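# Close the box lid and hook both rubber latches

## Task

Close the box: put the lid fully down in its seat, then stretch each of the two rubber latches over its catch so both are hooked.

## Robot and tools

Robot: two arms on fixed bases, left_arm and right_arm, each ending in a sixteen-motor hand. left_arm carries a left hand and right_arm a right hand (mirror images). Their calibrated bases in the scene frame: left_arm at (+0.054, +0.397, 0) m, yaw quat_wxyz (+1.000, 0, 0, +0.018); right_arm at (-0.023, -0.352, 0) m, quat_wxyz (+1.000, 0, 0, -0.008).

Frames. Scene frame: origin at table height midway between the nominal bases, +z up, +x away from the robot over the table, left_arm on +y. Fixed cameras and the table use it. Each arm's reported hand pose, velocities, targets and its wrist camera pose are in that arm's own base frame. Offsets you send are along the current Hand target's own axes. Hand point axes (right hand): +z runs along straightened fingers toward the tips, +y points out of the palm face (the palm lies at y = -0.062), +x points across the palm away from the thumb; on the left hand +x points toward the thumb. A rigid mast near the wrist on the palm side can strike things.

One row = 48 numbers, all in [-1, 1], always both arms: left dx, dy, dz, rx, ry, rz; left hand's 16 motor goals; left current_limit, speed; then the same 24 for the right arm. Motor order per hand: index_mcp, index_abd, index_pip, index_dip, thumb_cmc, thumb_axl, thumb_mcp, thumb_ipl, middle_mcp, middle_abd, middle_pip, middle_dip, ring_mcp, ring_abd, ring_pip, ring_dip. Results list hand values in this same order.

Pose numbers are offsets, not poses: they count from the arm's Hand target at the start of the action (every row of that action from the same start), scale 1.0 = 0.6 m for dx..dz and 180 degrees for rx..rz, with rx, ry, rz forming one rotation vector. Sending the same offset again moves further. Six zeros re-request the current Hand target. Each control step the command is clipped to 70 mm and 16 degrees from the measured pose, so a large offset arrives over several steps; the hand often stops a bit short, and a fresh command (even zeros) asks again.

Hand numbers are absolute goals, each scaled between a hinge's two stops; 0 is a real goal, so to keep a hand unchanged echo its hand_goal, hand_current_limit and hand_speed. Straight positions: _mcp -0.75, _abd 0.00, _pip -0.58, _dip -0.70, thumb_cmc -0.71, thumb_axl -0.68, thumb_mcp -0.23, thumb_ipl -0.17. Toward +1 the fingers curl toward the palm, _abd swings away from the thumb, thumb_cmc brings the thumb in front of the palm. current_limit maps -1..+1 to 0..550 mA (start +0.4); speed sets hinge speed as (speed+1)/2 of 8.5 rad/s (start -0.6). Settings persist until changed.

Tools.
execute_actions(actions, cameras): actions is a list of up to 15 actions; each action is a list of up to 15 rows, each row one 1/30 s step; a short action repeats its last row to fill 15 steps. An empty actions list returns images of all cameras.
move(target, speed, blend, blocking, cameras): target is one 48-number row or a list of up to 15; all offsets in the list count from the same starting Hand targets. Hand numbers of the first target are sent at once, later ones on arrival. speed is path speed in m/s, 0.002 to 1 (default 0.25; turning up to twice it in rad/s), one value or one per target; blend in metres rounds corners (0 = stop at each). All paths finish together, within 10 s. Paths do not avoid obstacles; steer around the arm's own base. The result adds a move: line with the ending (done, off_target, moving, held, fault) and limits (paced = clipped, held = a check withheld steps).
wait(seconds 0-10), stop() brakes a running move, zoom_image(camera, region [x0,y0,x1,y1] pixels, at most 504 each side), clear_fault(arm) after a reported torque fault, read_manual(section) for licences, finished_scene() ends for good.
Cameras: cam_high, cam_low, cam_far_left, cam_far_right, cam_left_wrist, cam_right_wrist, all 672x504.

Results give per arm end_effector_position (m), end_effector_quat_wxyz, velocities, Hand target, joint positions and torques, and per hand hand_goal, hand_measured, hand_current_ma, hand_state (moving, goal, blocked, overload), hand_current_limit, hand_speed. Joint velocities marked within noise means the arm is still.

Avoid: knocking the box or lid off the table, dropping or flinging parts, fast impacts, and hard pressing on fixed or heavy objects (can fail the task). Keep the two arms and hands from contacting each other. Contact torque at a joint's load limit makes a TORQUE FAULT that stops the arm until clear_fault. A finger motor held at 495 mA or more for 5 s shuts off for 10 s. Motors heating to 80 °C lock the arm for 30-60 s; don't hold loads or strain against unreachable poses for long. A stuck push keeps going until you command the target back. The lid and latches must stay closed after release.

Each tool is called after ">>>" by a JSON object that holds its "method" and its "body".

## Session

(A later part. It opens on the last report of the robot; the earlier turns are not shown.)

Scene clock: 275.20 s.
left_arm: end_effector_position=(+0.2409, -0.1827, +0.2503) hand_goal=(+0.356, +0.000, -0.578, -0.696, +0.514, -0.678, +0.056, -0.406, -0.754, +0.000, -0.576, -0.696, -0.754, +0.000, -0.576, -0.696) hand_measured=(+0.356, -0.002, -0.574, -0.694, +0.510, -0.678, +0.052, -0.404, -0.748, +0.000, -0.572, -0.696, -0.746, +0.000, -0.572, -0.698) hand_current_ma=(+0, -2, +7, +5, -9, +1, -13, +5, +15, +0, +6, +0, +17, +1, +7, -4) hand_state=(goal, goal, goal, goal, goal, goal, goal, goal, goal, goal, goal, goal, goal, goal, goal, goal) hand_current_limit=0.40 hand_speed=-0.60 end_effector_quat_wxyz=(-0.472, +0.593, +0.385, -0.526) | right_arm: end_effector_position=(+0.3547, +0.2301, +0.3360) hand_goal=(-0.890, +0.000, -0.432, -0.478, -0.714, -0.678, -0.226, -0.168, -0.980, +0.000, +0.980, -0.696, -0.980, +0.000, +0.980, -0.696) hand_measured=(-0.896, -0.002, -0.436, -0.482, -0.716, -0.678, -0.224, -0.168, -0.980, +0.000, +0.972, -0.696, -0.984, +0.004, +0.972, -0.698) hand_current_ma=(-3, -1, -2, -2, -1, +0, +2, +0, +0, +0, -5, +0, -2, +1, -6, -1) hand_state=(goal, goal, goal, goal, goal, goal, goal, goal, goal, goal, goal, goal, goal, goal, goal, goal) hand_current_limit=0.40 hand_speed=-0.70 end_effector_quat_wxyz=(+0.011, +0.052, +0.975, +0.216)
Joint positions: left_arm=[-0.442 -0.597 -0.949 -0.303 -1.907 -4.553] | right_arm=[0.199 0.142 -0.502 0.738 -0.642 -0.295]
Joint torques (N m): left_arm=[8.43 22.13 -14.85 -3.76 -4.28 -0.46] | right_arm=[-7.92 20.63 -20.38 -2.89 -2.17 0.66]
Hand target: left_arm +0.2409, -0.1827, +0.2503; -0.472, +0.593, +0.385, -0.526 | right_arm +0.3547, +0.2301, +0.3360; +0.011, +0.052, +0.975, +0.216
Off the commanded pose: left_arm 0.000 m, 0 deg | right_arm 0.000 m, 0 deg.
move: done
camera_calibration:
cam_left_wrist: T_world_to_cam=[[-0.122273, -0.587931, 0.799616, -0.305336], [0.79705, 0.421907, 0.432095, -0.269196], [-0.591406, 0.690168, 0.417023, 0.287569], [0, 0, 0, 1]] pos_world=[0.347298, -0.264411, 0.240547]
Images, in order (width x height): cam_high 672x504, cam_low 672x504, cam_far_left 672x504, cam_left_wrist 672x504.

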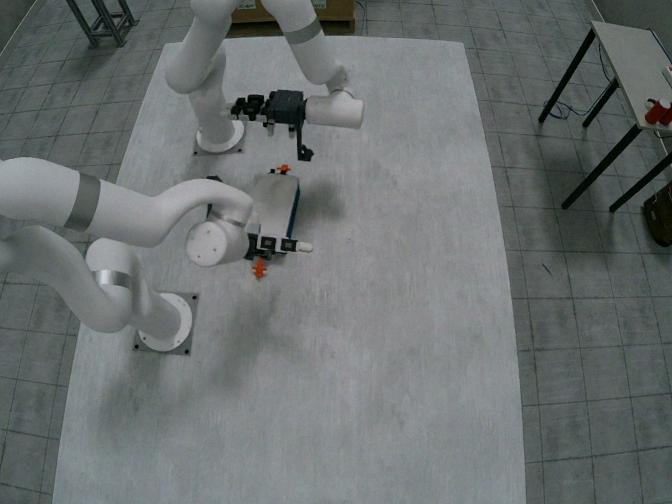

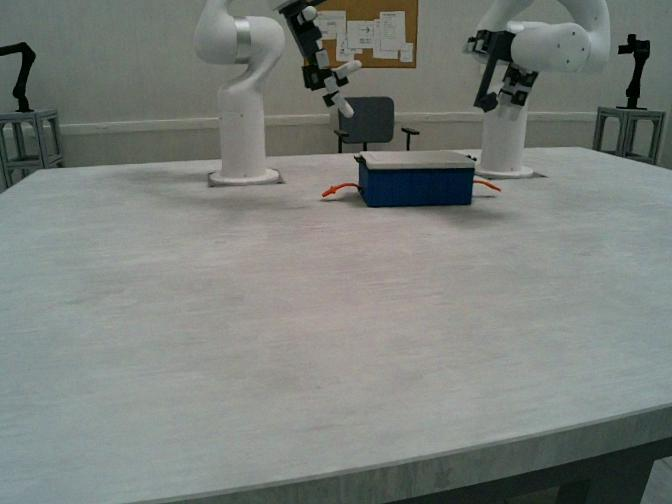

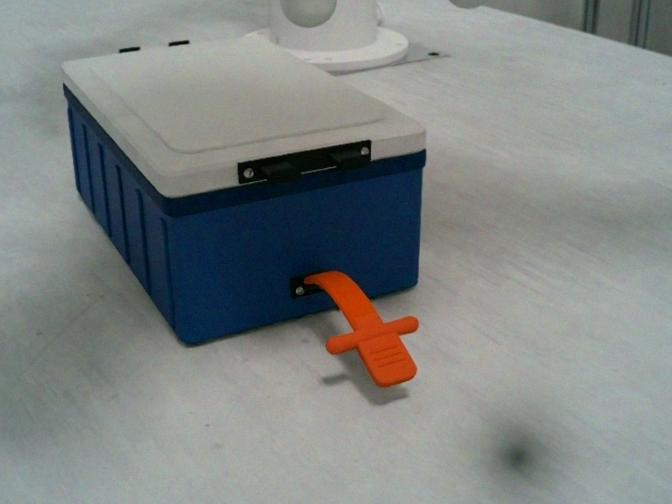

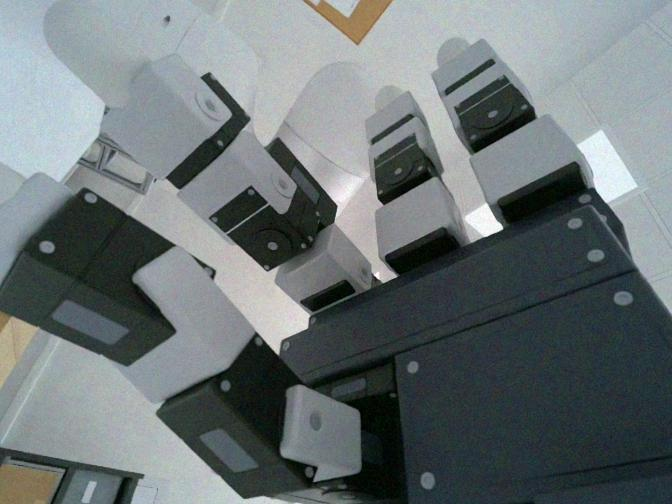

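>>> {"method": "move", "body": {"target": [0.0431,0.161,0,0,0,0,0.356,0,-0.577,-0.696,0.514,-0.678,0.056,-0.405,-0.754,0,-0.576,-0.696,-0.754,0,-0.576,-0.696,0.4,-0.6, 0,0,0,0,0,0,-0.89,0,-0.431,-0.478,-0.714,-0.678,-0.226,-0.168,-0.98,0,0.98,-0.696,-0.98,0,0.98,-0.696,0.4,-0.7], "speed": 0.12, "cameras": ["cam_high","cam_low","cam_far_left","cam_far_right"]}}

>>> {"method": "zoom_image", "body": {"camera": "cam_far_left", "region": [270, 150, 570, 400]}}

>>> {"method": "zoom_image", "body": {"camera": "cam_low", "region": [440, 110, 560, 210]}}

>>> {"method": "zoom_image", "body": {"camera": "cam_high", "region": [220, 80, 360, 220]}}

Scene clock: 278.97 s.
left_arm: end_effector_position=(+0.2410, -0.1829, +0.1503) hand_goal=(+0.356, +0.000, -0.578, -0.696, +0.514, -0.678, +0.056, -0.406, -0.754, +0.000, -0.576, -0.696, -0.754, +0.000, -0.576, -0.696) hand_measured=(+0.356, -0.002, -0.574, -0.694, +0.510, -0.678, +0.052, -0.404, -0.746, +0.000, -0.572, -0.696, -0.746, +0.000, -0.572, -0.698) hand_current_ma=(+1, -2, +6, +5, -9, +1, -13, +5, +17, +0, +6, +0, +19, +1, +7, -4) hand_state=(goal, goal, goal, goal, goal, goal, goal, goal, goal, goal, goal, goal, goal, goal, goal, goal) hand_current_limit=0.40 hand_speed=-0.60 end_effector_quat_wxyz=(-0.472, +0.593, +0.385, -0.526) | right_arm: end_effector_position=(+0.3547, +0.2301, +0.3360) hand_goal=(-0.890, +0.000, -0.432, -0.478, -0.714, -0.678, -0.226, -0.168, -0.980, +0.000, +0.980, -0.696, -0.980, +0.000, +0.980, -0.696) hand_measured=(-0.896, -0.002, -0.436, -0.482, -0.716, -0.678, -0.224, -0.168, -0.980, +0.000, +0.972, -0.696, -0.984, +0.004, +0.972, -0.698) hand_current_ma=(-3, -1, -2, -2, -1, +0, +2, +0, +0, +0, -5, +0, -2, +1, -6, -1) hand_state=(goal, goal, goal, goal, goal, goal, goal, goal, goal, goal, goal, goal, goal, goal, goal, goal) hand_current_limit=0.40 hand_speed=-0.70 end_effector_quat_wxyz=(+0.011, +0.052, +0.975, +0.216)
Joint positions: left_arm=[-0.442 -0.816 -0.994 -0.29 -1.74 -4.5] | right_arm=[0.199 0.142 -0.502 0.738 -0.642 -0.295]
Joint torques (N m): left_arm=[-6.45 24.73 -13.42 3.06 1.38 0.55] | right_arm=[-7.38 19.29 -20.4 -2.74 -1.99 0.63]
Hand target: left_arm +0.2410, -0.1829, +0.1503; -0.472, +0.593, +0.385, -0.526 | right_arm +0.3547, +0.2301, +0.3360; +0.011, +0.052, +0.975, +0.216
Off the commanded pose: left_arm 0.000 m, 0 deg | right_arm 0.000 m, 0 deg.
move: done
Images, in order (width x height): cam_high 672x504, cam_low 672x504, cam_far_left 672x504, cam_far_right 672x504.

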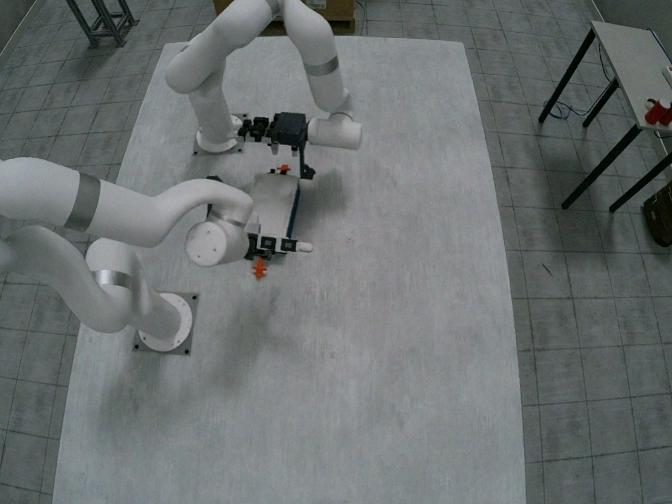

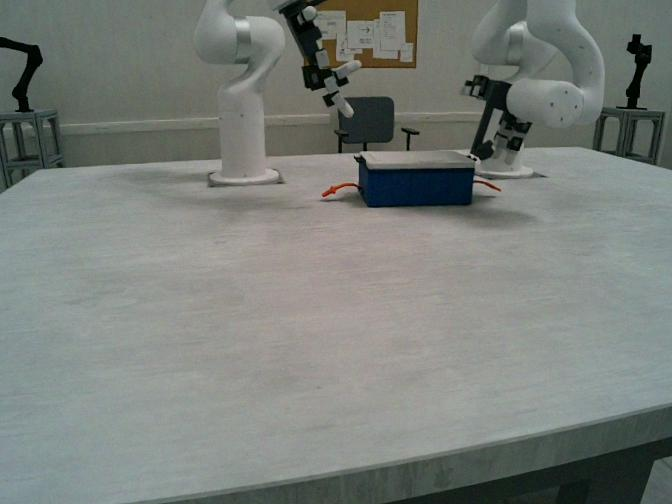

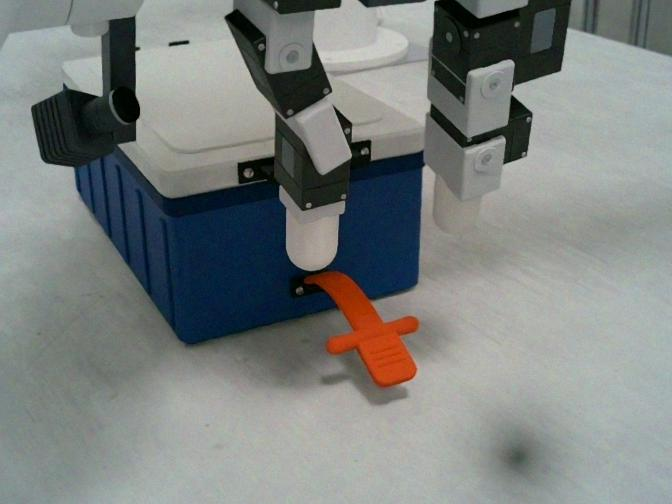

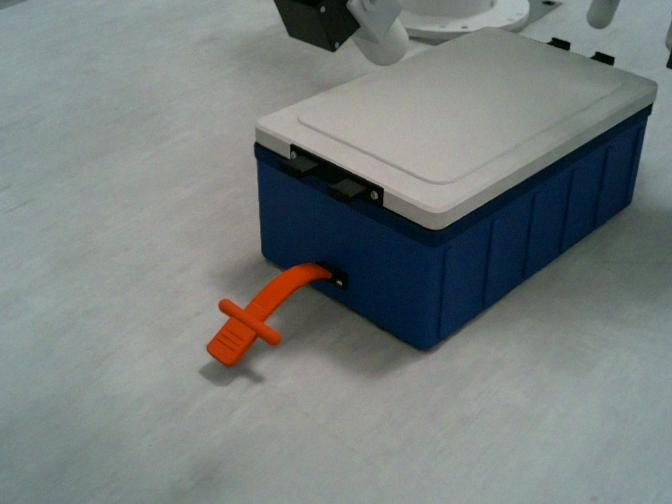

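Scaled by 1.680 from the camera's 672x504 image, which has a finer 960x720 frame.

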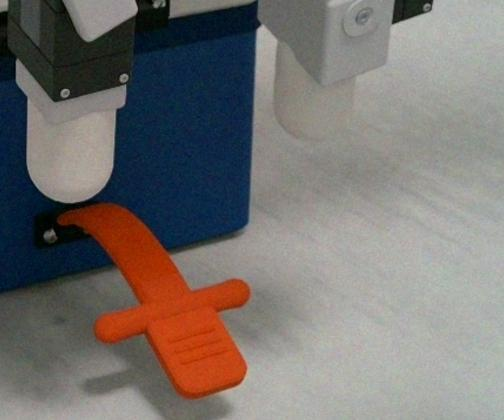

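Scaled by 4.200 from the camera's 672x504 image, which has a finer 960x720 frame.

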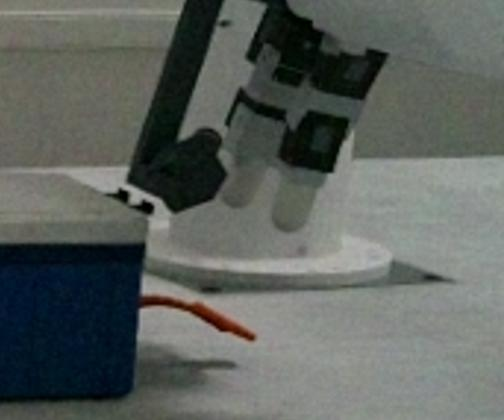

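Scaled by 3.600 from the camera's 672x504 image, which has a finer 960x720 frame.

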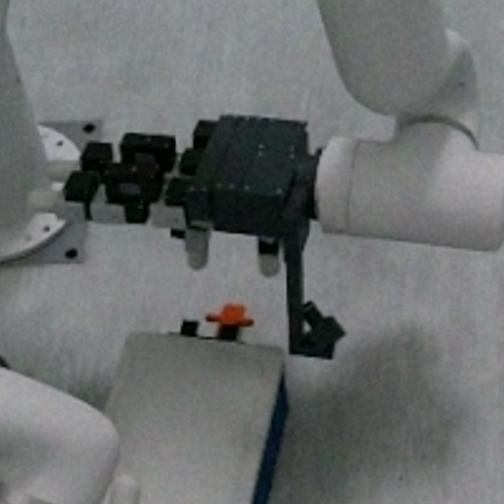

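>>> {"method": "move", "body": {"target": [0.0116,0.0953,0.0063,0,0,0,0.315,0,-0.577,-0.696,0.514,-0.678,0.022,-0.373,-0.754,0,-0.576,-0.696,-0.754,0,-0.576,-0.696,0.4,-0.6, 0,0,0,0,0,0,-0.89,0,-0.431,-0.478,-0.714,-0.678,-0.226,-0.168,-0.98,0,0.98,-0.696,-0.98,0,0.98,-0.696,0.4,-0.7], "speed": 0.08, "cameras": ["cam_low","cam_far_left"]}}

>>> {"method": "zoom_image", "body": {"camera": "cam_far_left", "region": [250, 180, 510, 400]}}

>>> {"method": "zoom_image", "body": {"camera": "cam_low", "region": [455, 130, 535, 210]}}

Scene clock: 284.57 s.
left_arm: end_effector_position=(+0.2360, -0.1904, +0.0933) hand_goal=(+0.314, +0.000, -0.578, -0.696, +0.514, -0.678, +0.022, -0.374, -0.754, +0.000, -0.576, -0.696, -0.754, +0.000, -0.576, -0.696) hand_measured=(+0.322, -0.002, -0.574, -0.694, +0.510, -0.678, +0.022, -0.376, -0.746, +0.000, -0.572, -0.696, -0.746, +0.000, -0.572, -0.698) hand_current_ma=(+20, -2, +6, +5, -9, +1, +2, -6, +17, +0, +6, +0, +19, +1, +7, -4) hand_state=(goal, goal, goal, goal, goal, goal, goal, goal, goal, goal, goal, goal, goal, goal, goal, goal) hand_current_limit=0.40 hand_speed=-0.60 end_effector_quat_wxyz=(-0.472, +0.593, +0.385, -0.526) | right_arm: end_effector_position=(+0.3547, +0.2301, +0.3360) hand_goal=(-0.890, +0.000, -0.432, -0.478, -0.714, -0.678, -0.226, -0.168, -0.980, +0.000, +0.980, -0.696, -0.980, +0.000, +0.980, -0.696) hand_measured=(-0.896, -0.002, -0.436, -0.482, -0.716, -0.678, -0.224, -0.168, -0.980, +0.000, +0.972, -0.696, -0.984, +0.004, +0.972, -0.698) hand_current_ma=(-3, -1, -2, -2, -1, +0, +2, +0, +0, +0, -5, +0, -2, +1, -6, -1) hand_state=(goal, goal, goal, goal, goal, goal, goal, goal, goal, goal, goal, goal, goal, goal, goal, goal) hand_current_limit=0.40 hand_speed=-0.70 end_effector_quat_wxyz=(+0.011, +0.052, +0.975, +0.216)
Joint positions: left_arm=[-0.46 -0.948 -1.041 -0.305 -1.659 -4.477] | right_arm=[0.199 0.142 -0.502 0.738 -0.642 -0.295]
Joint torques (N m): left_arm=[-7.47 26.51 -12.35 -3.56 1.42 0.57] | right_arm=[-8.19 20.85 -20.89 -2.56 -1.96 0.49]
Hand target: left_arm +0.2360, -0.1904, +0.0933; -0.472, +0.593, +0.385, -0.526 | right_arm +0.3547, +0.2301, +0.3360; +0.011, +0.052, +0.975, +0.216
Off the commanded pose: left_arm 0.000 m, 0 deg | right_arm 0.000 m, 0 deg.
move: done
Images, in order (width x height): cam_low 672x504, cam_far_left 672x504.

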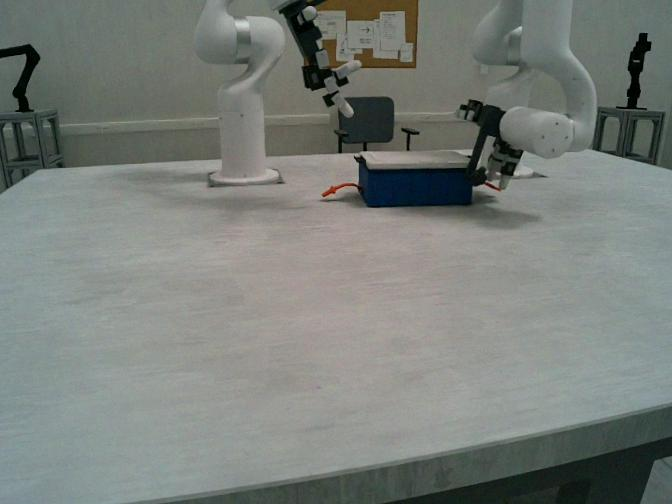

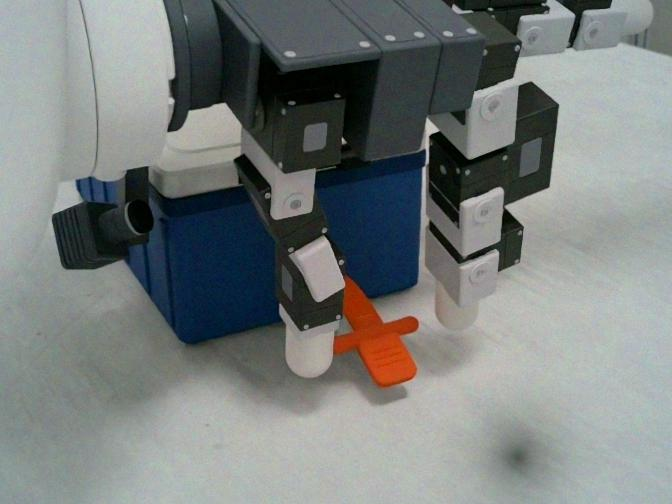

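Scaled by 1.938 from the camera's 672x504 image, which has a finer 960x720 frame.

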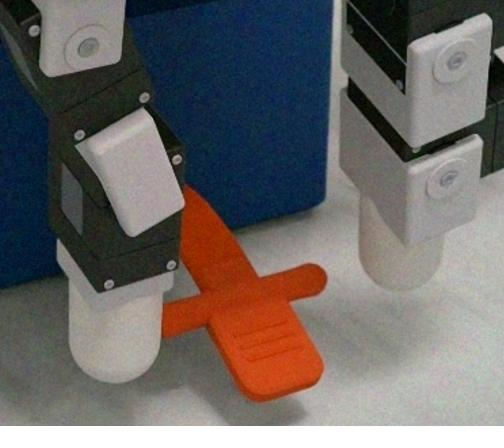

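Scaled by 6.300 from the camera's 672x504 image, which has a finer 960x720 frame.

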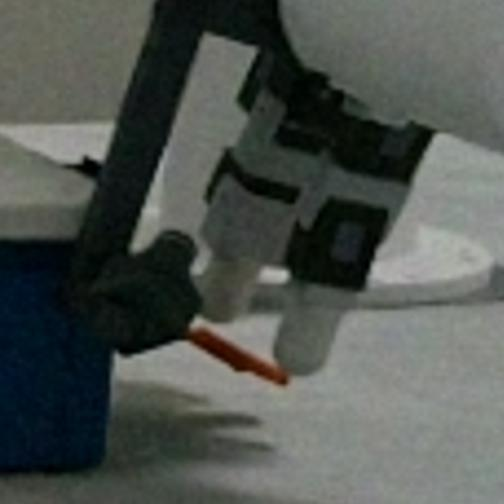

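>>> {"method": "move", "body": {"target": [0.0087,0.0368,0,0,0,0,0.315,0,-0.577,-0.696,0.514,-0.678,0.022,-0.373,-0.754,0,-0.576,-0.696,-0.754,0,-0.576,-0.696,0.4,-0.6, 0,0,0,0,0,0,-0.89,0,-0.431,-0.478,-0.714,-0.678,-0.226,-0.168,-0.98,0,0.98,-0.696,-0.98,0,0.98,-0.696,0.4,-0.7], "speed": 0.04, "cameras": ["cam_low","cam_far_left","cam_left_wrist"]}}

>>> {"method": "zoom_image", "body": {"camera": "cam_far_left", "region": [250, 240, 510, 440]}}

>>> {"method": "zoom_image", "body": {"camera": "cam_low", "region": [455, 140, 535, 220]}}

Scene clock: 289.00 s.
left_arm: end_effector_position=(+0.2359, -0.1911, +0.0706) hand_goal=(+0.314, +0.000, -0.578, -0.696, +0.514, -0.678, +0.022, -0.374, -0.754, +0.000, -0.576, -0.696, -0.754, +0.000, -0.576, -0.696) hand_measured=(+0.322, -0.002, -0.574, -0.694, +0.510, -0.678, +0.022, -0.376, -0.746, +0.000, -0.572, -0.696, -0.746, +0.000, -0.572, -0.698) hand_current_ma=(+20, -2, +6, +5, -9, +1, +2, -6, +17, +0, +6, +0, +19, +1, +7, -4) hand_state=(goal, goal, goal, goal, goal, goal, goal, goal, goal, goal, goal, goal, goal, goal, goal, goal) hand_current_limit=0.40 hand_speed=-0.60 end_effector_quat_wxyz=(-0.472, +0.593, +0.385, -0.526) | right_arm: end_effector_position=(+0.3547, +0.2301, +0.3360) hand_goal=(-0.890, +0.000, -0.432, -0.478, -0.714, -0.678, -0.226, -0.168, -0.980, +0.000, +0.980, -0.696, -0.980, +0.000, +0.980, -0.696) hand_measured=(-0.896, -0.002, -0.436, -0.482, -0.716, -0.678, -0.224, -0.168, -0.980, +0.000, +0.972, -0.696, -0.984, +0.004, +0.972, -0.698) hand_current_ma=(-3, -1, -2, -2, -1, +0, +2, +0, +0, +0, -5, +0, -2, +1, -6, -1) hand_state=(goal, goal, goal, goal, goal, goal, goal, goal, goal, goal, goal, goal, goal, goal, goal, goal) hand_current_limit=0.40 hand_speed=-0.70 end_effector_quat_wxyz=(+0.011, +0.052, +0.975, +0.216)
Joint positions: left_arm=[-0.461 -1.002 -1.067 -0.305 -1.632 -4.469] | right_arm=[0.199 0.142 -0.502 0.738 -0.642 -0.295]
Joint torques (N m): left_arm=[-5.93 26.52 -11.74 -3.82 1.38 0.63] | right_arm=[-8.93 21.66 -21.07 -2.61 -1.99 0.31]
Hand target: left_arm +0.2359, -0.1911, +0.0706; -0.472, +0.593, +0.385, -0.526 | right_arm +0.3547, +0.2301, +0.3360; +0.011, +0.052, +0.975, +0.216
Off the commanded pose: left_arm 0.000 m, 0 deg | right_arm 0.000 m, 0 deg.
move: done
camera_calibration:
cam_left_wrist: T_world_to_cam=[[-0.122273, -0.587931, 0.799616, -0.167183], [0.79705, 0.421907, 0.432095, -0.184099], [-0.591406, 0.690168, 0.417023, 0.365407], [0, 0, 0, 1]] pos_world=[0.342398, -0.272811, 0.0608474]
Images, in order (width x height): cam_low 672x504, cam_far_left 672x504, cam_left_wrist 672x504.

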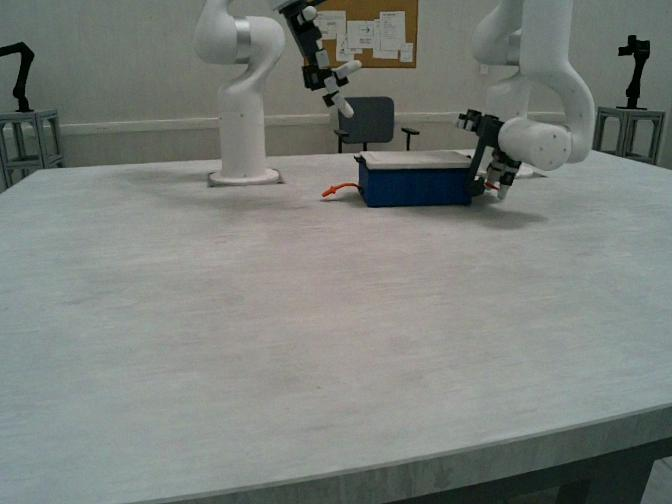

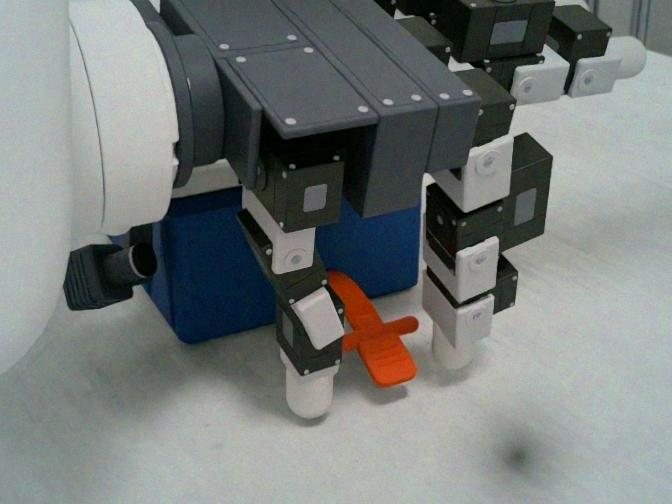

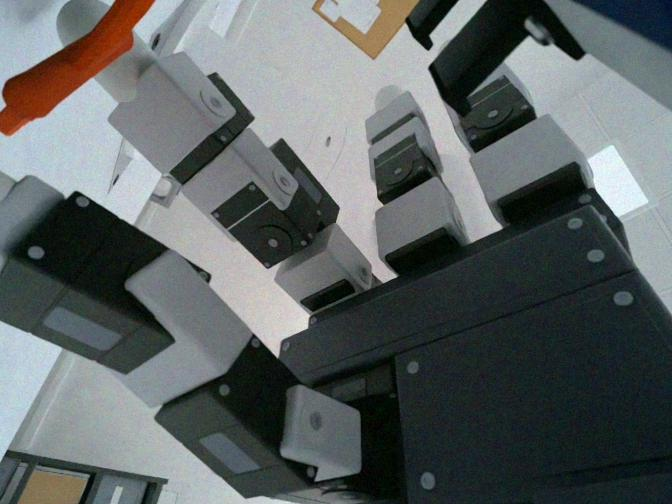

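Scaled by 1.938 from the camera's 672x504 image, which has a finer 960x720 frame.

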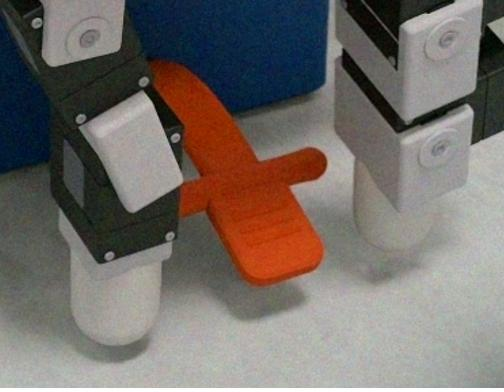

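Scaled by 6.300 from the camera's 672x504 image, which has a finer 960x720 frame.

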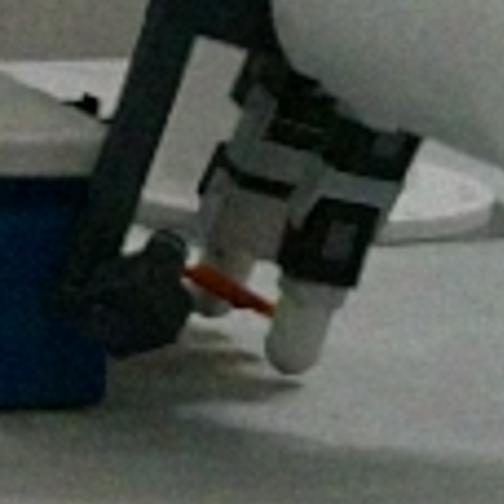

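>>> {"method": "move", "body": {"target": [0,0,0,0,0,0, 0.46,0,-0.577,-0.696, 0.514,-0.678,0.25,-0.5676, -0.754,0,-0.576,-0.696, -0.754,0,-0.576,-0.696, 0.6,-0.92, 0,0,0,0,0,0, -0.89,0,-0.431,-0.478,-0.714,-0.678,-0.226,-0.168,-0.98,0,0.98,-0.696,-0.98,0,0.98,-0.696,0.4,-0.7], "cameras": ["cam_far_left","cam_low","cam_left_wrist"]}}

Scene clock: 295.70 s.
left_arm: end_effector_position=(+0.2359, -0.1911, +0.0706) hand_goal=(+0.460, +0.000, -0.578, -0.696, +0.514, -0.678, +0.250, -0.568, -0.754, +0.000, -0.576, -0.696, -0.754, +0.000, -0.576, -0.696) hand_measured=(+0.456, -0.002, -0.578, -0.694, +0.510, -0.678, +0.234, -0.568, -0.746, +0.000, -0.572, -0.696, -0.746, +0.000, -0.572, -0.698) hand_current_ma=(-6, -2, -1, +2, -9, +1, -58, +0, +17, +0, +6, +0, +19, +1, +7, -4) hand_state=(goal, goal, goal, goal, goal, goal, goal, goal, goal, goal, goal, goal, goal, goal, goal, goal) hand_current_limit=0.60 hand_speed=-0.92 end_effector_quat_wxyz=(-0.472, +0.593, +0.385, -0.526) | right_arm: end_effector_position=(+0.3547, +0.2301, +0.3360) hand_goal=(-0.890, +0.000, -0.432, -0.478, -0.714, -0.678, -0.226, -0.168, -0.980, +0.000, +0.980, -0.696, -0.980, +0.000, +0.980, -0.696) hand_measured=(-0.896, -0.002, -0.436, -0.482, -0.716, -0.678, -0.224, -0.168, -0.980, +0.000, +0.972, -0.696, -0.984, +0.004, +0.972, -0.698) hand_current_ma=(-3, -1, -2, -2, -1, +0, +2, +0, +0, +0, -5, +0, -2, +1, -6, -1) hand_state=(goal, goal, goal, goal, goal, goal, goal, goal, goal, goal, goal, goal, goal, goal, goal, goal) hand_current_limit=0.40 hand_speed=-0.70 end_effector_quat_wxyz=(+0.011, +0.052, +0.975, +0.216)
Joint positions: left_arm=[-0.461 -1.002 -1.067 -0.305 -1.632 -4.469] | right_arm=[0.199 0.142 -0.502 0.738 -0.642 -0.295]
Joint torques (N m): left_arm=[-7.39 26.52 -12.26 -3.64 1.44 0.51] | right_arm=[-7.72 20.56 -20.98 -2.87 -1.85 0.23]
Hand target: left_arm +0.2359, -0.1911, +0.0706; -0.472, +0.593, +0.385, -0.526 | right_arm +0.3547, +0.2301, +0.3360; +0.011, +0.052, +0.975, +0.216
Off the commanded pose: left_arm 0.000 m, 0 deg | right_arm 0.000 m, 0 deg.
move: done
camera_calibration:
cam_left_wrist: T_world_to_cam=[[-0.122273, -0.587931, 0.799616, -0.167183], [0.79705, 0.421907, 0.432095, -0.184099], [-0.591406, 0.690168, 0.417023, 0.365407], [0, 0, 0, 1]] pos_world=[0.342398, -0.272811, 0.0608474]
Images, in order (width x height): cam_low 672x504, cam_far_left 672x504, cam_left_wrist 672x504.

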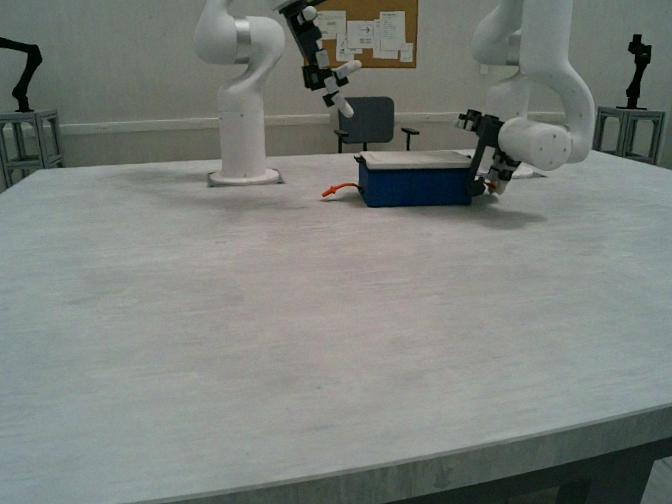

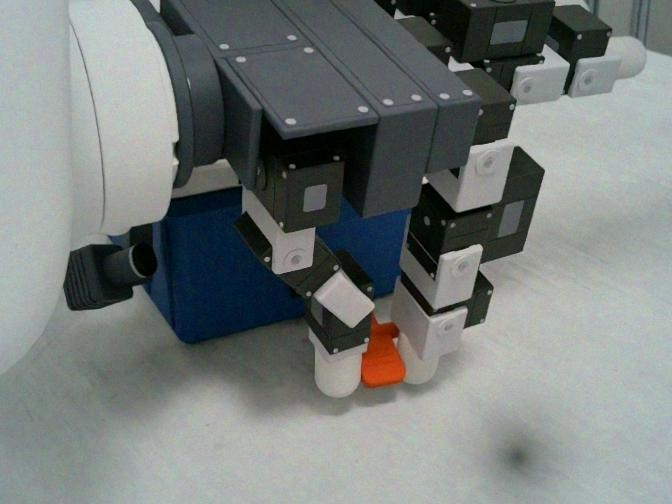

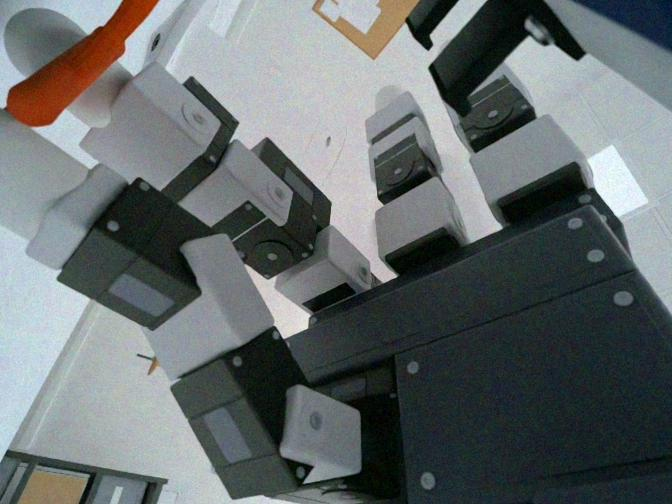

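>>> {"method": "move", "body": {"target": [0,0,0,0,0,0, 0.54,0,-0.577,-0.696, 0.514,-0.678,0.34,-0.56, -0.754,0,-0.576,-0.696, -0.754,0,-0.576,-0.696, 0.7,-0.92, 0,0,0,0,0,0, -0.89,0,-0.431,-0.478,-0.714,-0.678,-0.226,-0.168,-0.98,0,0.98,-0.696,-0.98,0,0.98,-0.696,0.4,-0.7], "cameras": ["cam_far_left","cam_low"]}}

>>> {"method": "zoom_image", "body": {"camera": "cam_far_left", "region": [230, 230, 530, 430]}}

>>> {"method": "zoom_image", "body": {"camera": "cam_low", "region": [420, 100, 580, 230]}}

Scene clock: 297.27 s.
left_arm: end_effector_position=(+0.2359, -0.1911, +0.0706) hand_goal=(+0.540, +0.000, -0.578, -0.696, +0.514, -0.678, +0.340, -0.560, -0.754, +0.000, -0.576, -0.696, -0.754, +0.000, -0.576, -0.696) hand_measured=(+0.462, +0.002, -0.600, -0.706, +0.508, -0.680, +0.264, -0.576, -0.746, +0.000, -0.572, -0.696, -0.746, +0.000, -0.572, -0.698) hand_current_ma=(-305, +2, -62, -25, -13, -2, -378, -61, +17, +0, +6, +0, +19, +1, +7, -4) hand_state=(blocked, goal, blocked, goal, goal, goal, blocked, goal, goal, goal, goal, goal, goal, goal, goal, goal) hand_current_limit=0.70 hand_speed=-0.92 end_effector_quat_wxyz=(-0.472, +0.593, +0.385, -0.526) | right_arm: end_effector_position=(+0.3547, +0.2301, +0.3360) hand_goal=(-0.890, +0.000, -0.432, -0.478, -0.714, -0.678, -0.226, -0.168, -0.980, +0.000, +0.980, -0.696, -0.980, +0.000, +0.980, -0.696) hand_measured=(-0.896, -0.002, -0.436, -0.482, -0.716, -0.678, -0.224, -0.168, -0.980, +0.000, +0.972, -0.696, -0.984, +0.004, +0.972, -0.698) hand_current_ma=(-3, -1, -2, -2, -1, +0, +2, +0, +0, +0, -5, +0, -2, +1, -6, -1) hand_state=(goal, goal, goal, goal, goal, goal, goal, goal, goal, goal, goal, goal, goal, goal, goal, goal) hand_current_limit=0.40 hand_speed=-0.70 end_effector_quat_wxyz=(+0.011, +0.052, +0.975, +0.216)
Joint positions: left_arm=[-0.461 -1.002 -1.067 -0.305 -1.632 -4.469] | right_arm=[0.199 0.142 -0.502 0.738 -0.642 -0.295]
Joint torques (N m): left_arm=[-7.21 26.51 -11.66 -3.73 1.43 0.56] | right_arm=[-8.2 20.93 -20.23 -2.85 -1.84 0.14]
Hand target: left_arm +0.2359, -0.1911, +0.0706; -0.472, +0.593, +0.385, -0.526 | right_arm +0.3547, +0.2301, +0.3360; +0.011, +0.052, +0.975, +0.216
Off the commanded pose: left_arm 0.000 m, 0 deg | right_arm 0.000 m, 0 deg.
move: done
Images, in order (width x height): cam_low 672x504, cam_far_left 672x504.

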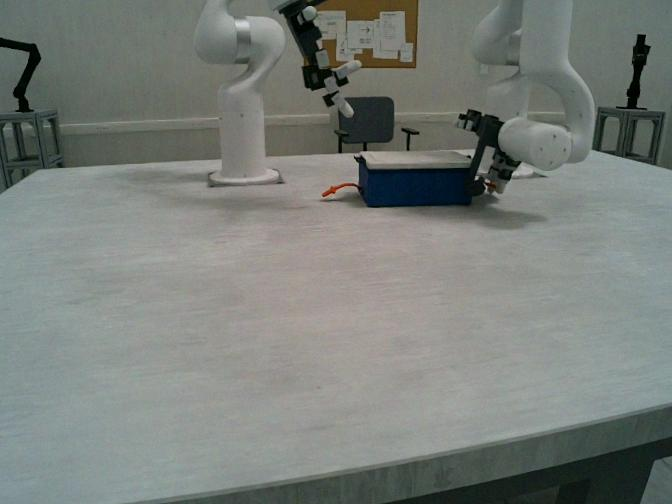

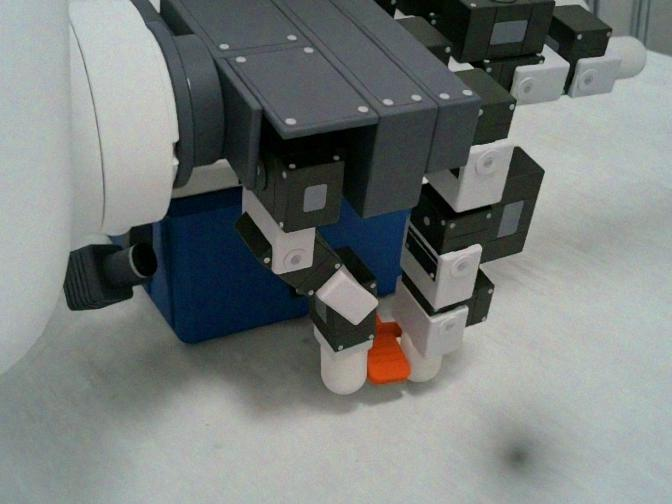

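Scaled by 1.680 from the camera's 672x504 image, which has a finer 960x720 frame.

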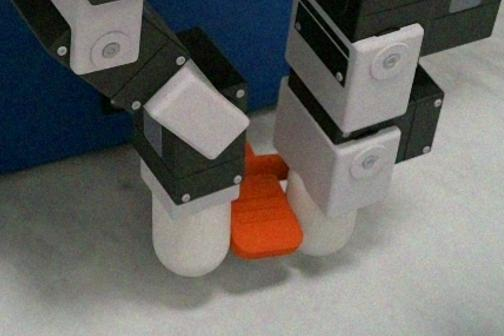

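Scaled by 3.150 from the camera's 672x504 image, which has a finer 960x720 frame.

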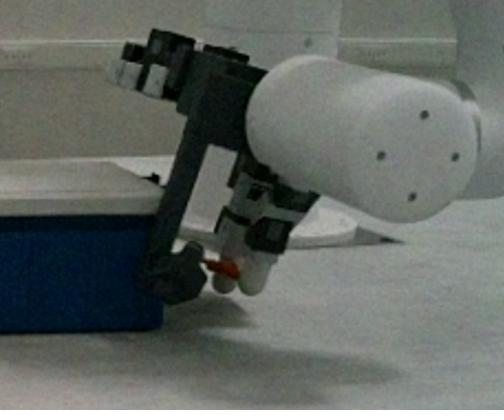

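>>> {"method": "move", "body": {"target": [[0,0,0,0,0,0, 0.42,0,-0.577,-0.696, 0.514,-0.678,0.20,-0.56, -0.754,0,-0.576,-0.696, -0.754,0,-0.576,-0.696, 0.7,-0.85, 0,0,0,0,0,0, -0.89,0,-0.431,-0.478,-0.714,-0.678,-0.226,-0.168,-0.98,0,0.98,-0.696,-0.98,0,0.98,-0.696,0.4,-0.7],[0,-0.00667,0,0,0,0, 0.42,0,-0.577,-0.696, 0.514,-0.678,0.20,-0.56, -0.754,0,-0.576,-0.696, -0.754,0,-0.576,-0.696, 0.7,-0.85, 0,0,0,0,0,0, -0.89,0,-0.431,-0.478,-0.714,-0.678,-0.226,-0.168,-0.98,0,0.98,-0.696,-0.98,0,0.98,-0.696,0.4,-0.7],[0,-0.00667,0,0,0,0, 0.58,0,-0.577,-0.696, 0.514,-0.678,0.36,-0.56, -0.754,0,-0.576,-0.696, -0.754,0,-0.576,-0.696, 0.74,-0.85, 0,0,0,0,0,0, -0.89,0,-0.431,-0.478,-0.714,-0.678,-0.226,-0.168,-0.98,0,0.98,-0.696,-0.98,0,0.98,-0.696,0.4,-0.7]], "speed": 0.05, "cameras": ["cam_far_left","cam_low"]}}

>>> {"method": "zoom_image", "body": {"camera": "cam_far_left", "region": [230, 230, 530, 430]}}

Scene clock: 305.80 s.
left_arm: end_effector_position=(+0.2361, -0.1900, +0.0745) hand_goal=(+0.580, +0.000, -0.578, -0.696, +0.514, -0.678, +0.360, -0.560, -0.754, +0.000, -0.576, -0.696, -0.754, +0.000, -0.576, -0.696) hand_measured=(+0.472, +0.002, -0.608, -0.712, +0.508, -0.680, +0.266, -0.580, -0.746, +0.000, -0.572, -0.696, -0.746, +0.000, -0.572, -0.698) hand_current_ma=(-452, +3, -89, -39, -15, -3, -478, -83, +17, +0, +6, +0, +19, +1, +7, -4) hand_state=(blocked, goal, blocked, goal, goal, goal, blocked, blocked, goal, goal, goal, goal, goal, goal, goal, goal) hand_current_limit=0.74 hand_speed=-0.85 end_effector_quat_wxyz=(-0.472, +0.593, +0.385, -0.526) | right_arm: end_effector_position=(+0.3547, +0.2301, +0.3360) hand_goal=(-0.890, +0.000, -0.432, -0.478, -0.714, -0.678, -0.226, -0.168, -0.980, +0.000, +0.980, -0.696, -0.980, +0.000, +0.980, -0.696) hand_measured=(-0.896, -0.002, -0.436, -0.482, -0.716, -0.678, -0.224, -0.168, -0.980, +0.000, +0.972, -0.696, -0.984, +0.004, +0.972, -0.698) hand_current_ma=(-3, -1, -2, -2, -1, +0, +2, +0, +0, +0, -5, +0, -2, +1, -6, -1) hand_state=(goal, goal, goal, goal, goal, goal, goal, goal, goal, goal, goal, goal, goal, goal, goal, goal) hand_current_limit=0.40 hand_speed=-0.70 end_effector_quat_wxyz=(+0.011, +0.052, +0.975, +0.216)
Joint positions: left_arm=[-0.459 -0.992 -1.062 -0.303 -1.636 -4.47] | right_arm=[0.199 0.142 -0.502 0.738 -0.642 -0.295]
Joint torques (N m): left_arm=[7.91 45.1 0.86 3.21 -4.91 -0.58] | right_arm=[-8.57 19.78 -20.62 -2.84 -1.87 -0.08]
Hand target: left_arm +0.2361, -0.1900, +0.0745; -0.472, +0.593, +0.385, -0.526 | right_arm +0.3547, +0.2301, +0.3360; +0.011, +0.052, +0.975, +0.216
Off the commanded pose: left_arm 0.000 m, 0 deg | right_arm 0.000 m, 0 deg.
move: done
Images, in order (width x height): cam_low 672x504, cam_far_left 672x504.

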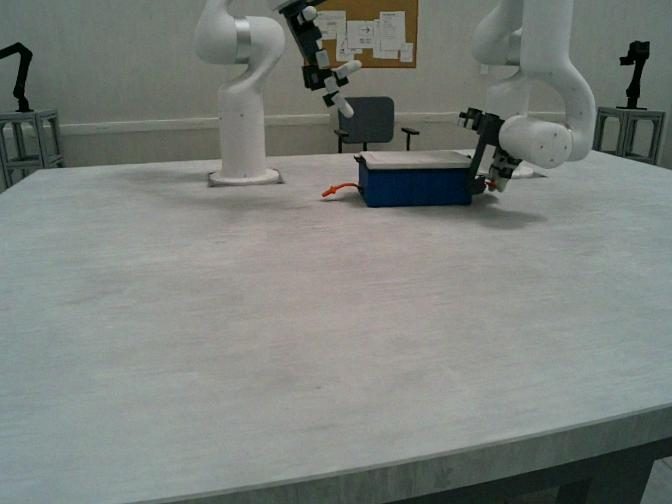

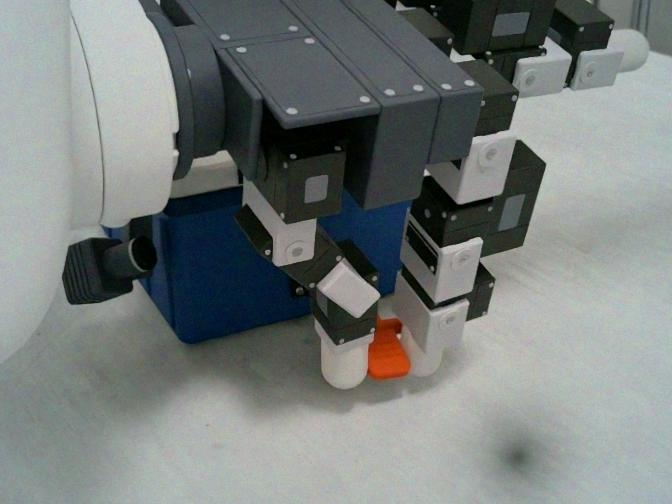

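Scaled by 1.680 from the camera's 672x504 image, which has a finer 960x720 frame.

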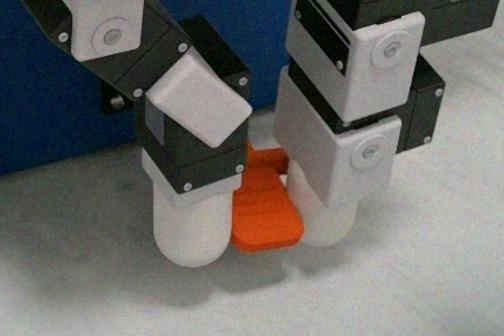

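>>> {"method": "move", "body": {"target": [-0.02369,-0.06267,0.00333,0,0,0, 0.58,0,-0.577,-0.696, 0.514,-0.678,0.36,-0.56, -0.754,0,-0.576,-0.696, -0.754,0,-0.576,-0.696, 0.74,-0.85, 0,0,0,0,0,0, -0.89,0,-0.431,-0.478,-0.714,-0.678,-0.226,-0.168,-0.98,0,0.98,-0.696,-0.98,0,0.98,-0.696,0.4,-0.7], "speed": 0.06, "cameras": ["cam_far_left","cam_low"]}}

>>> {"method": "zoom_image", "body": {"camera": "cam_far_left", "region": [180, 150, 530, 430]}}

>>> {"method": "zoom_image", "body": {"camera": "cam_low", "region": [420, 100, 580, 230]}}

Scene clock: 308.97 s.
left_arm: end_effector_position=(+0.2335, -0.1936, +0.1144) hand_goal=(+0.580, +0.000, -0.578, -0.696, +0.514, -0.678, +0.360, -0.560, -0.754, +0.000, -0.576, -0.696, -0.754, +0.000, -0.576, -0.696) hand_measured=(+0.472, +0.010, -0.608, -0.712, +0.510, -0.680, +0.266, -0.582, -0.746, +0.000, -0.572, -0.696, -0.746, +0.000, -0.572, -0.698) hand_current_ma=(-452, +19, -90, -41, -10, -3, -479, -84, +17, +0, +6, +0, +19, +1, +7, -4) hand_state=(blocked, goal, blocked, goal, goal, goal, blocked, blocked, goal, goal, goal, goal, goal, goal, goal, goal) hand_current_limit=0.74 hand_speed=-0.85 end_effector_quat_wxyz=(-0.472, +0.593, +0.385, -0.526) | right_arm: end_effector_position=(+0.3547, +0.2301, +0.3360) hand_goal=(-0.890, +0.000, -0.432, -0.478, -0.714, -0.678, -0.226, -0.168, -0.980, +0.000, +0.980, -0.696, -0.980, +0.000, +0.980, -0.696) hand_measured=(-0.896, -0.002, -0.436, -0.482, -0.716, -0.678, -0.224, -0.168, -0.980, +0.000, +0.972, -0.696, -0.984, +0.004, +0.972, -0.698) hand_current_ma=(-3, -1, -2, -2, -1, +0, +2, +0, +0, +0, -5, +0, -2, +1, -6, -1) hand_state=(goal, goal, goal, goal, goal, goal, goal, goal, goal, goal, goal, goal, goal, goal, goal, goal) hand_current_limit=0.40 hand_speed=-0.70 end_effector_quat_wxyz=(+0.011, +0.052, +0.975, +0.216)
Joint positions: left_arm=[-0.468 -0.897 -1.018 -0.313 -1.685 -4.487] | right_arm=[0.199 0.142 -0.502 0.738 -0.642 -0.295]
Joint torques (N m): left_arm=[-6.49 44.66 0.5 -3.55 -5.13 -0.72] | right_arm=[-8.39 20.22 -20.7 -2.74 -1.75 -0.17]
Hand target: left_arm +0.2335, -0.1936, +0.1145; -0.472, +0.593, +0.385, -0.526 | right_arm +0.3547, +0.2301, +0.3360; +0.011, +0.052, +0.975, +0.216
Off the commanded pose: left_arm 0.000 m, 0 deg | right_arm 0.000 m, 0 deg.
move: done
Images, in order (width x height): cam_low 672x504, cam_far_left 672x504.

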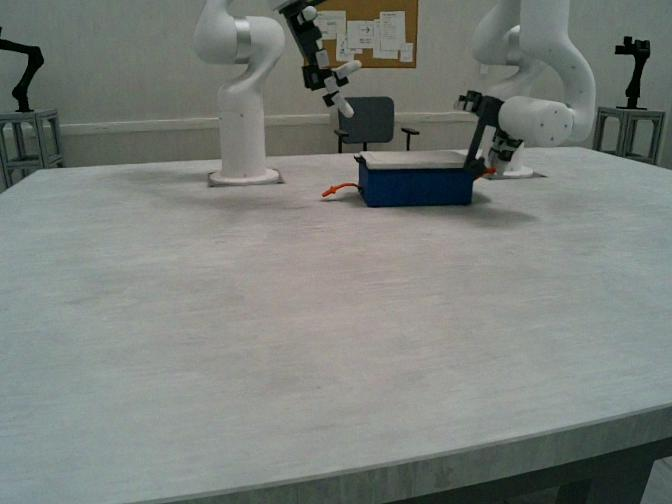

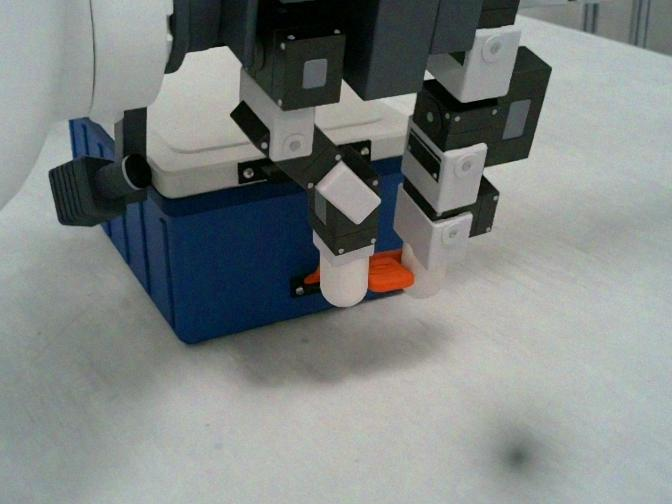

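Scaled by 1.440 from the camera's 672x504 image, which has a finer 960x720 frame.

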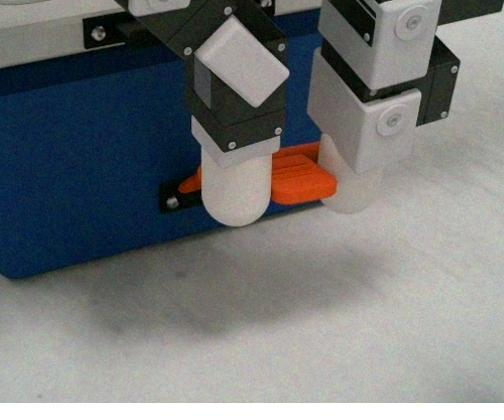

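Scaled by 3.150 from the camera's 672x504 image, which has a finer 960x720 frame.

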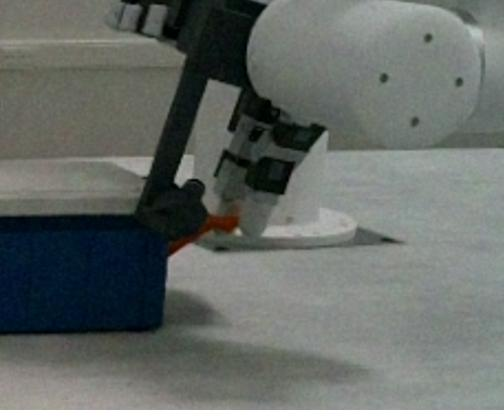

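>>> {"method": "move", "body": {"target": [-0.04408,-0.04858,0,0,0,0, 0.58,0,-0.577,-0.696, 0.514,-0.678,0.36,-0.56, -0.754,0,-0.576,-0.696, -0.754,0,-0.576,-0.696, 0.74,-0.85, 0,0,0,0,0,0, -0.89,0,-0.431,-0.478,-0.714,-0.678,-0.226,-0.168,-0.98,0,0.98,-0.696,-0.98,0,0.98,-0.696,0.4,-0.7], "speed": 0.06, "cameras": ["cam_far_left","cam_low"]}}

>>> {"method": "zoom_image", "body": {"camera": "cam_far_left", "region": [180, 100, 530, 380]}}

>>> {"method": "zoom_image", "body": {"camera": "cam_low", "region": [420, 80, 580, 210]}}

Scene clock: 312.40 s.
left_arm: end_effector_position=(+0.2306, -0.2113, +0.1495) hand_goal=(+0.580, +0.000, -0.578, -0.696, +0.514, -0.678, +0.360, -0.560, -0.754, +0.000, -0.576, -0.696, -0.754, +0.000, -0.576, -0.696) hand_measured=(+0.472, +0.012, -0.608, -0.712, +0.528, -0.676, +0.266, -0.582, -0.746, +0.000, -0.572, -0.696, -0.746, +0.000, -0.572, -0.698) hand_current_ma=(-452, +26, -90, -41, +36, +6, -479, -89, +17, +0, +6, +0, +19, +1, +7, -4) hand_state=(blocked, goal, blocked, goal, goal, goal, blocked, blocked, goal, goal, goal, goal, goal, goal, goal, goal) hand_current_limit=0.74 hand_speed=-0.85 end_effector_quat_wxyz=(-0.472, +0.593, +0.385, -0.526) | right_arm: end_effector_position=(+0.3547, +0.2301, +0.3360) hand_goal=(-0.890, +0.000, -0.432, -0.478, -0.714, -0.678, -0.226, -0.168, -0.980, +0.000, +0.980, -0.696, -0.980, +0.000, +0.980, -0.696) hand_measured=(-0.896, -0.002, -0.436, -0.482, -0.716, -0.678, -0.224, -0.168, -0.980, +0.000, +0.972, -0.696, -0.984, +0.004, +0.972, -0.698) hand_current_ma=(-3, -1, -2, -2, -1, +0, +2, +0, +0, +0, -5, +0, -2, +1, -6, -1) hand_state=(goal, goal, goal, goal, goal, goal, goal, goal, goal, goal, goal, goal, goal, goal, goal, goal) hand_current_limit=0.40 hand_speed=-0.70 end_effector_quat_wxyz=(+0.011, +0.052, +0.975, +0.216)
Joint positions: left_arm=[-0.501 -0.823 -1.005 -0.35 -1.742 -4.512] | right_arm=[0.199 0.142 -0.502 0.738 -0.642 -0.295]
Joint torques (N m): left_arm=[-6.67 45.17 -0.3 -3.13 -5.81 -0.84] | right_arm=[-7.59 20.37 -20.54 -2.68 -1.72 -0.26]
Hand target: left_arm +0.2306, -0.2114, +0.1495; -0.472, +0.593, +0.385, -0.526 | right_arm +0.3547, +0.2301, +0.3360; +0.011, +0.052, +0.975, +0.216
Off the commanded pose: left_arm 0.000 m, 0 deg | right_arm 0.000 m, 0 deg.
move: done
Images, in order (width x height): cam_low 672x504, cam_far_left 672x504.

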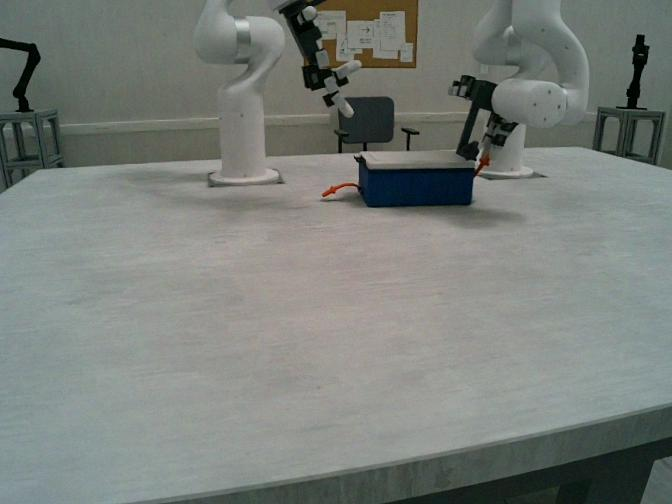

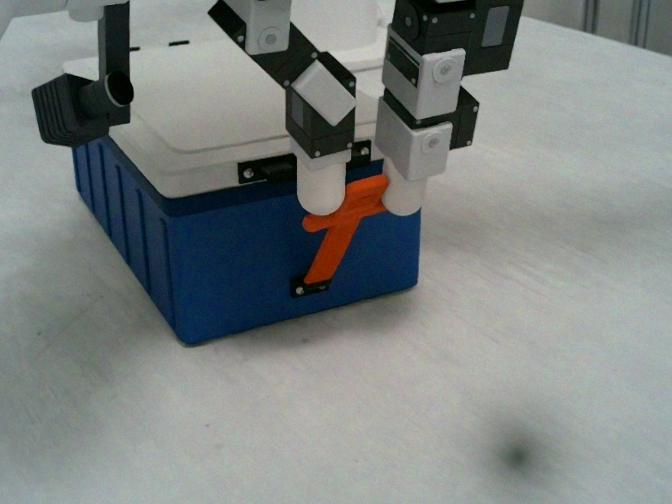

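Scaled by 1.440 from the camera's 672x504 image, which has a finer 960x720 frame.

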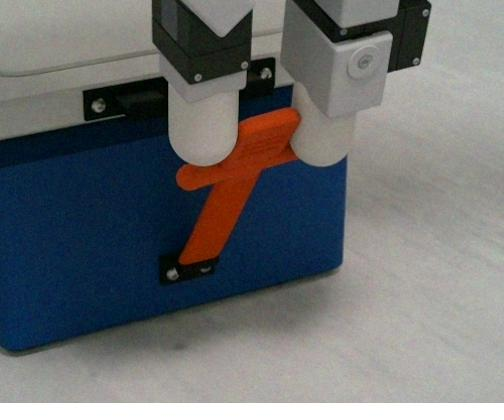

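Scaled by 3.150 from the camera's 672x504 image, which has a finer 960x720 frame.

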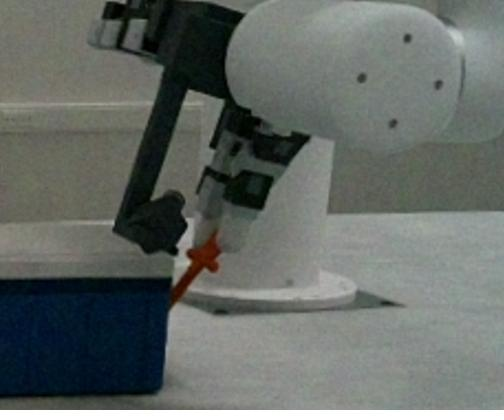

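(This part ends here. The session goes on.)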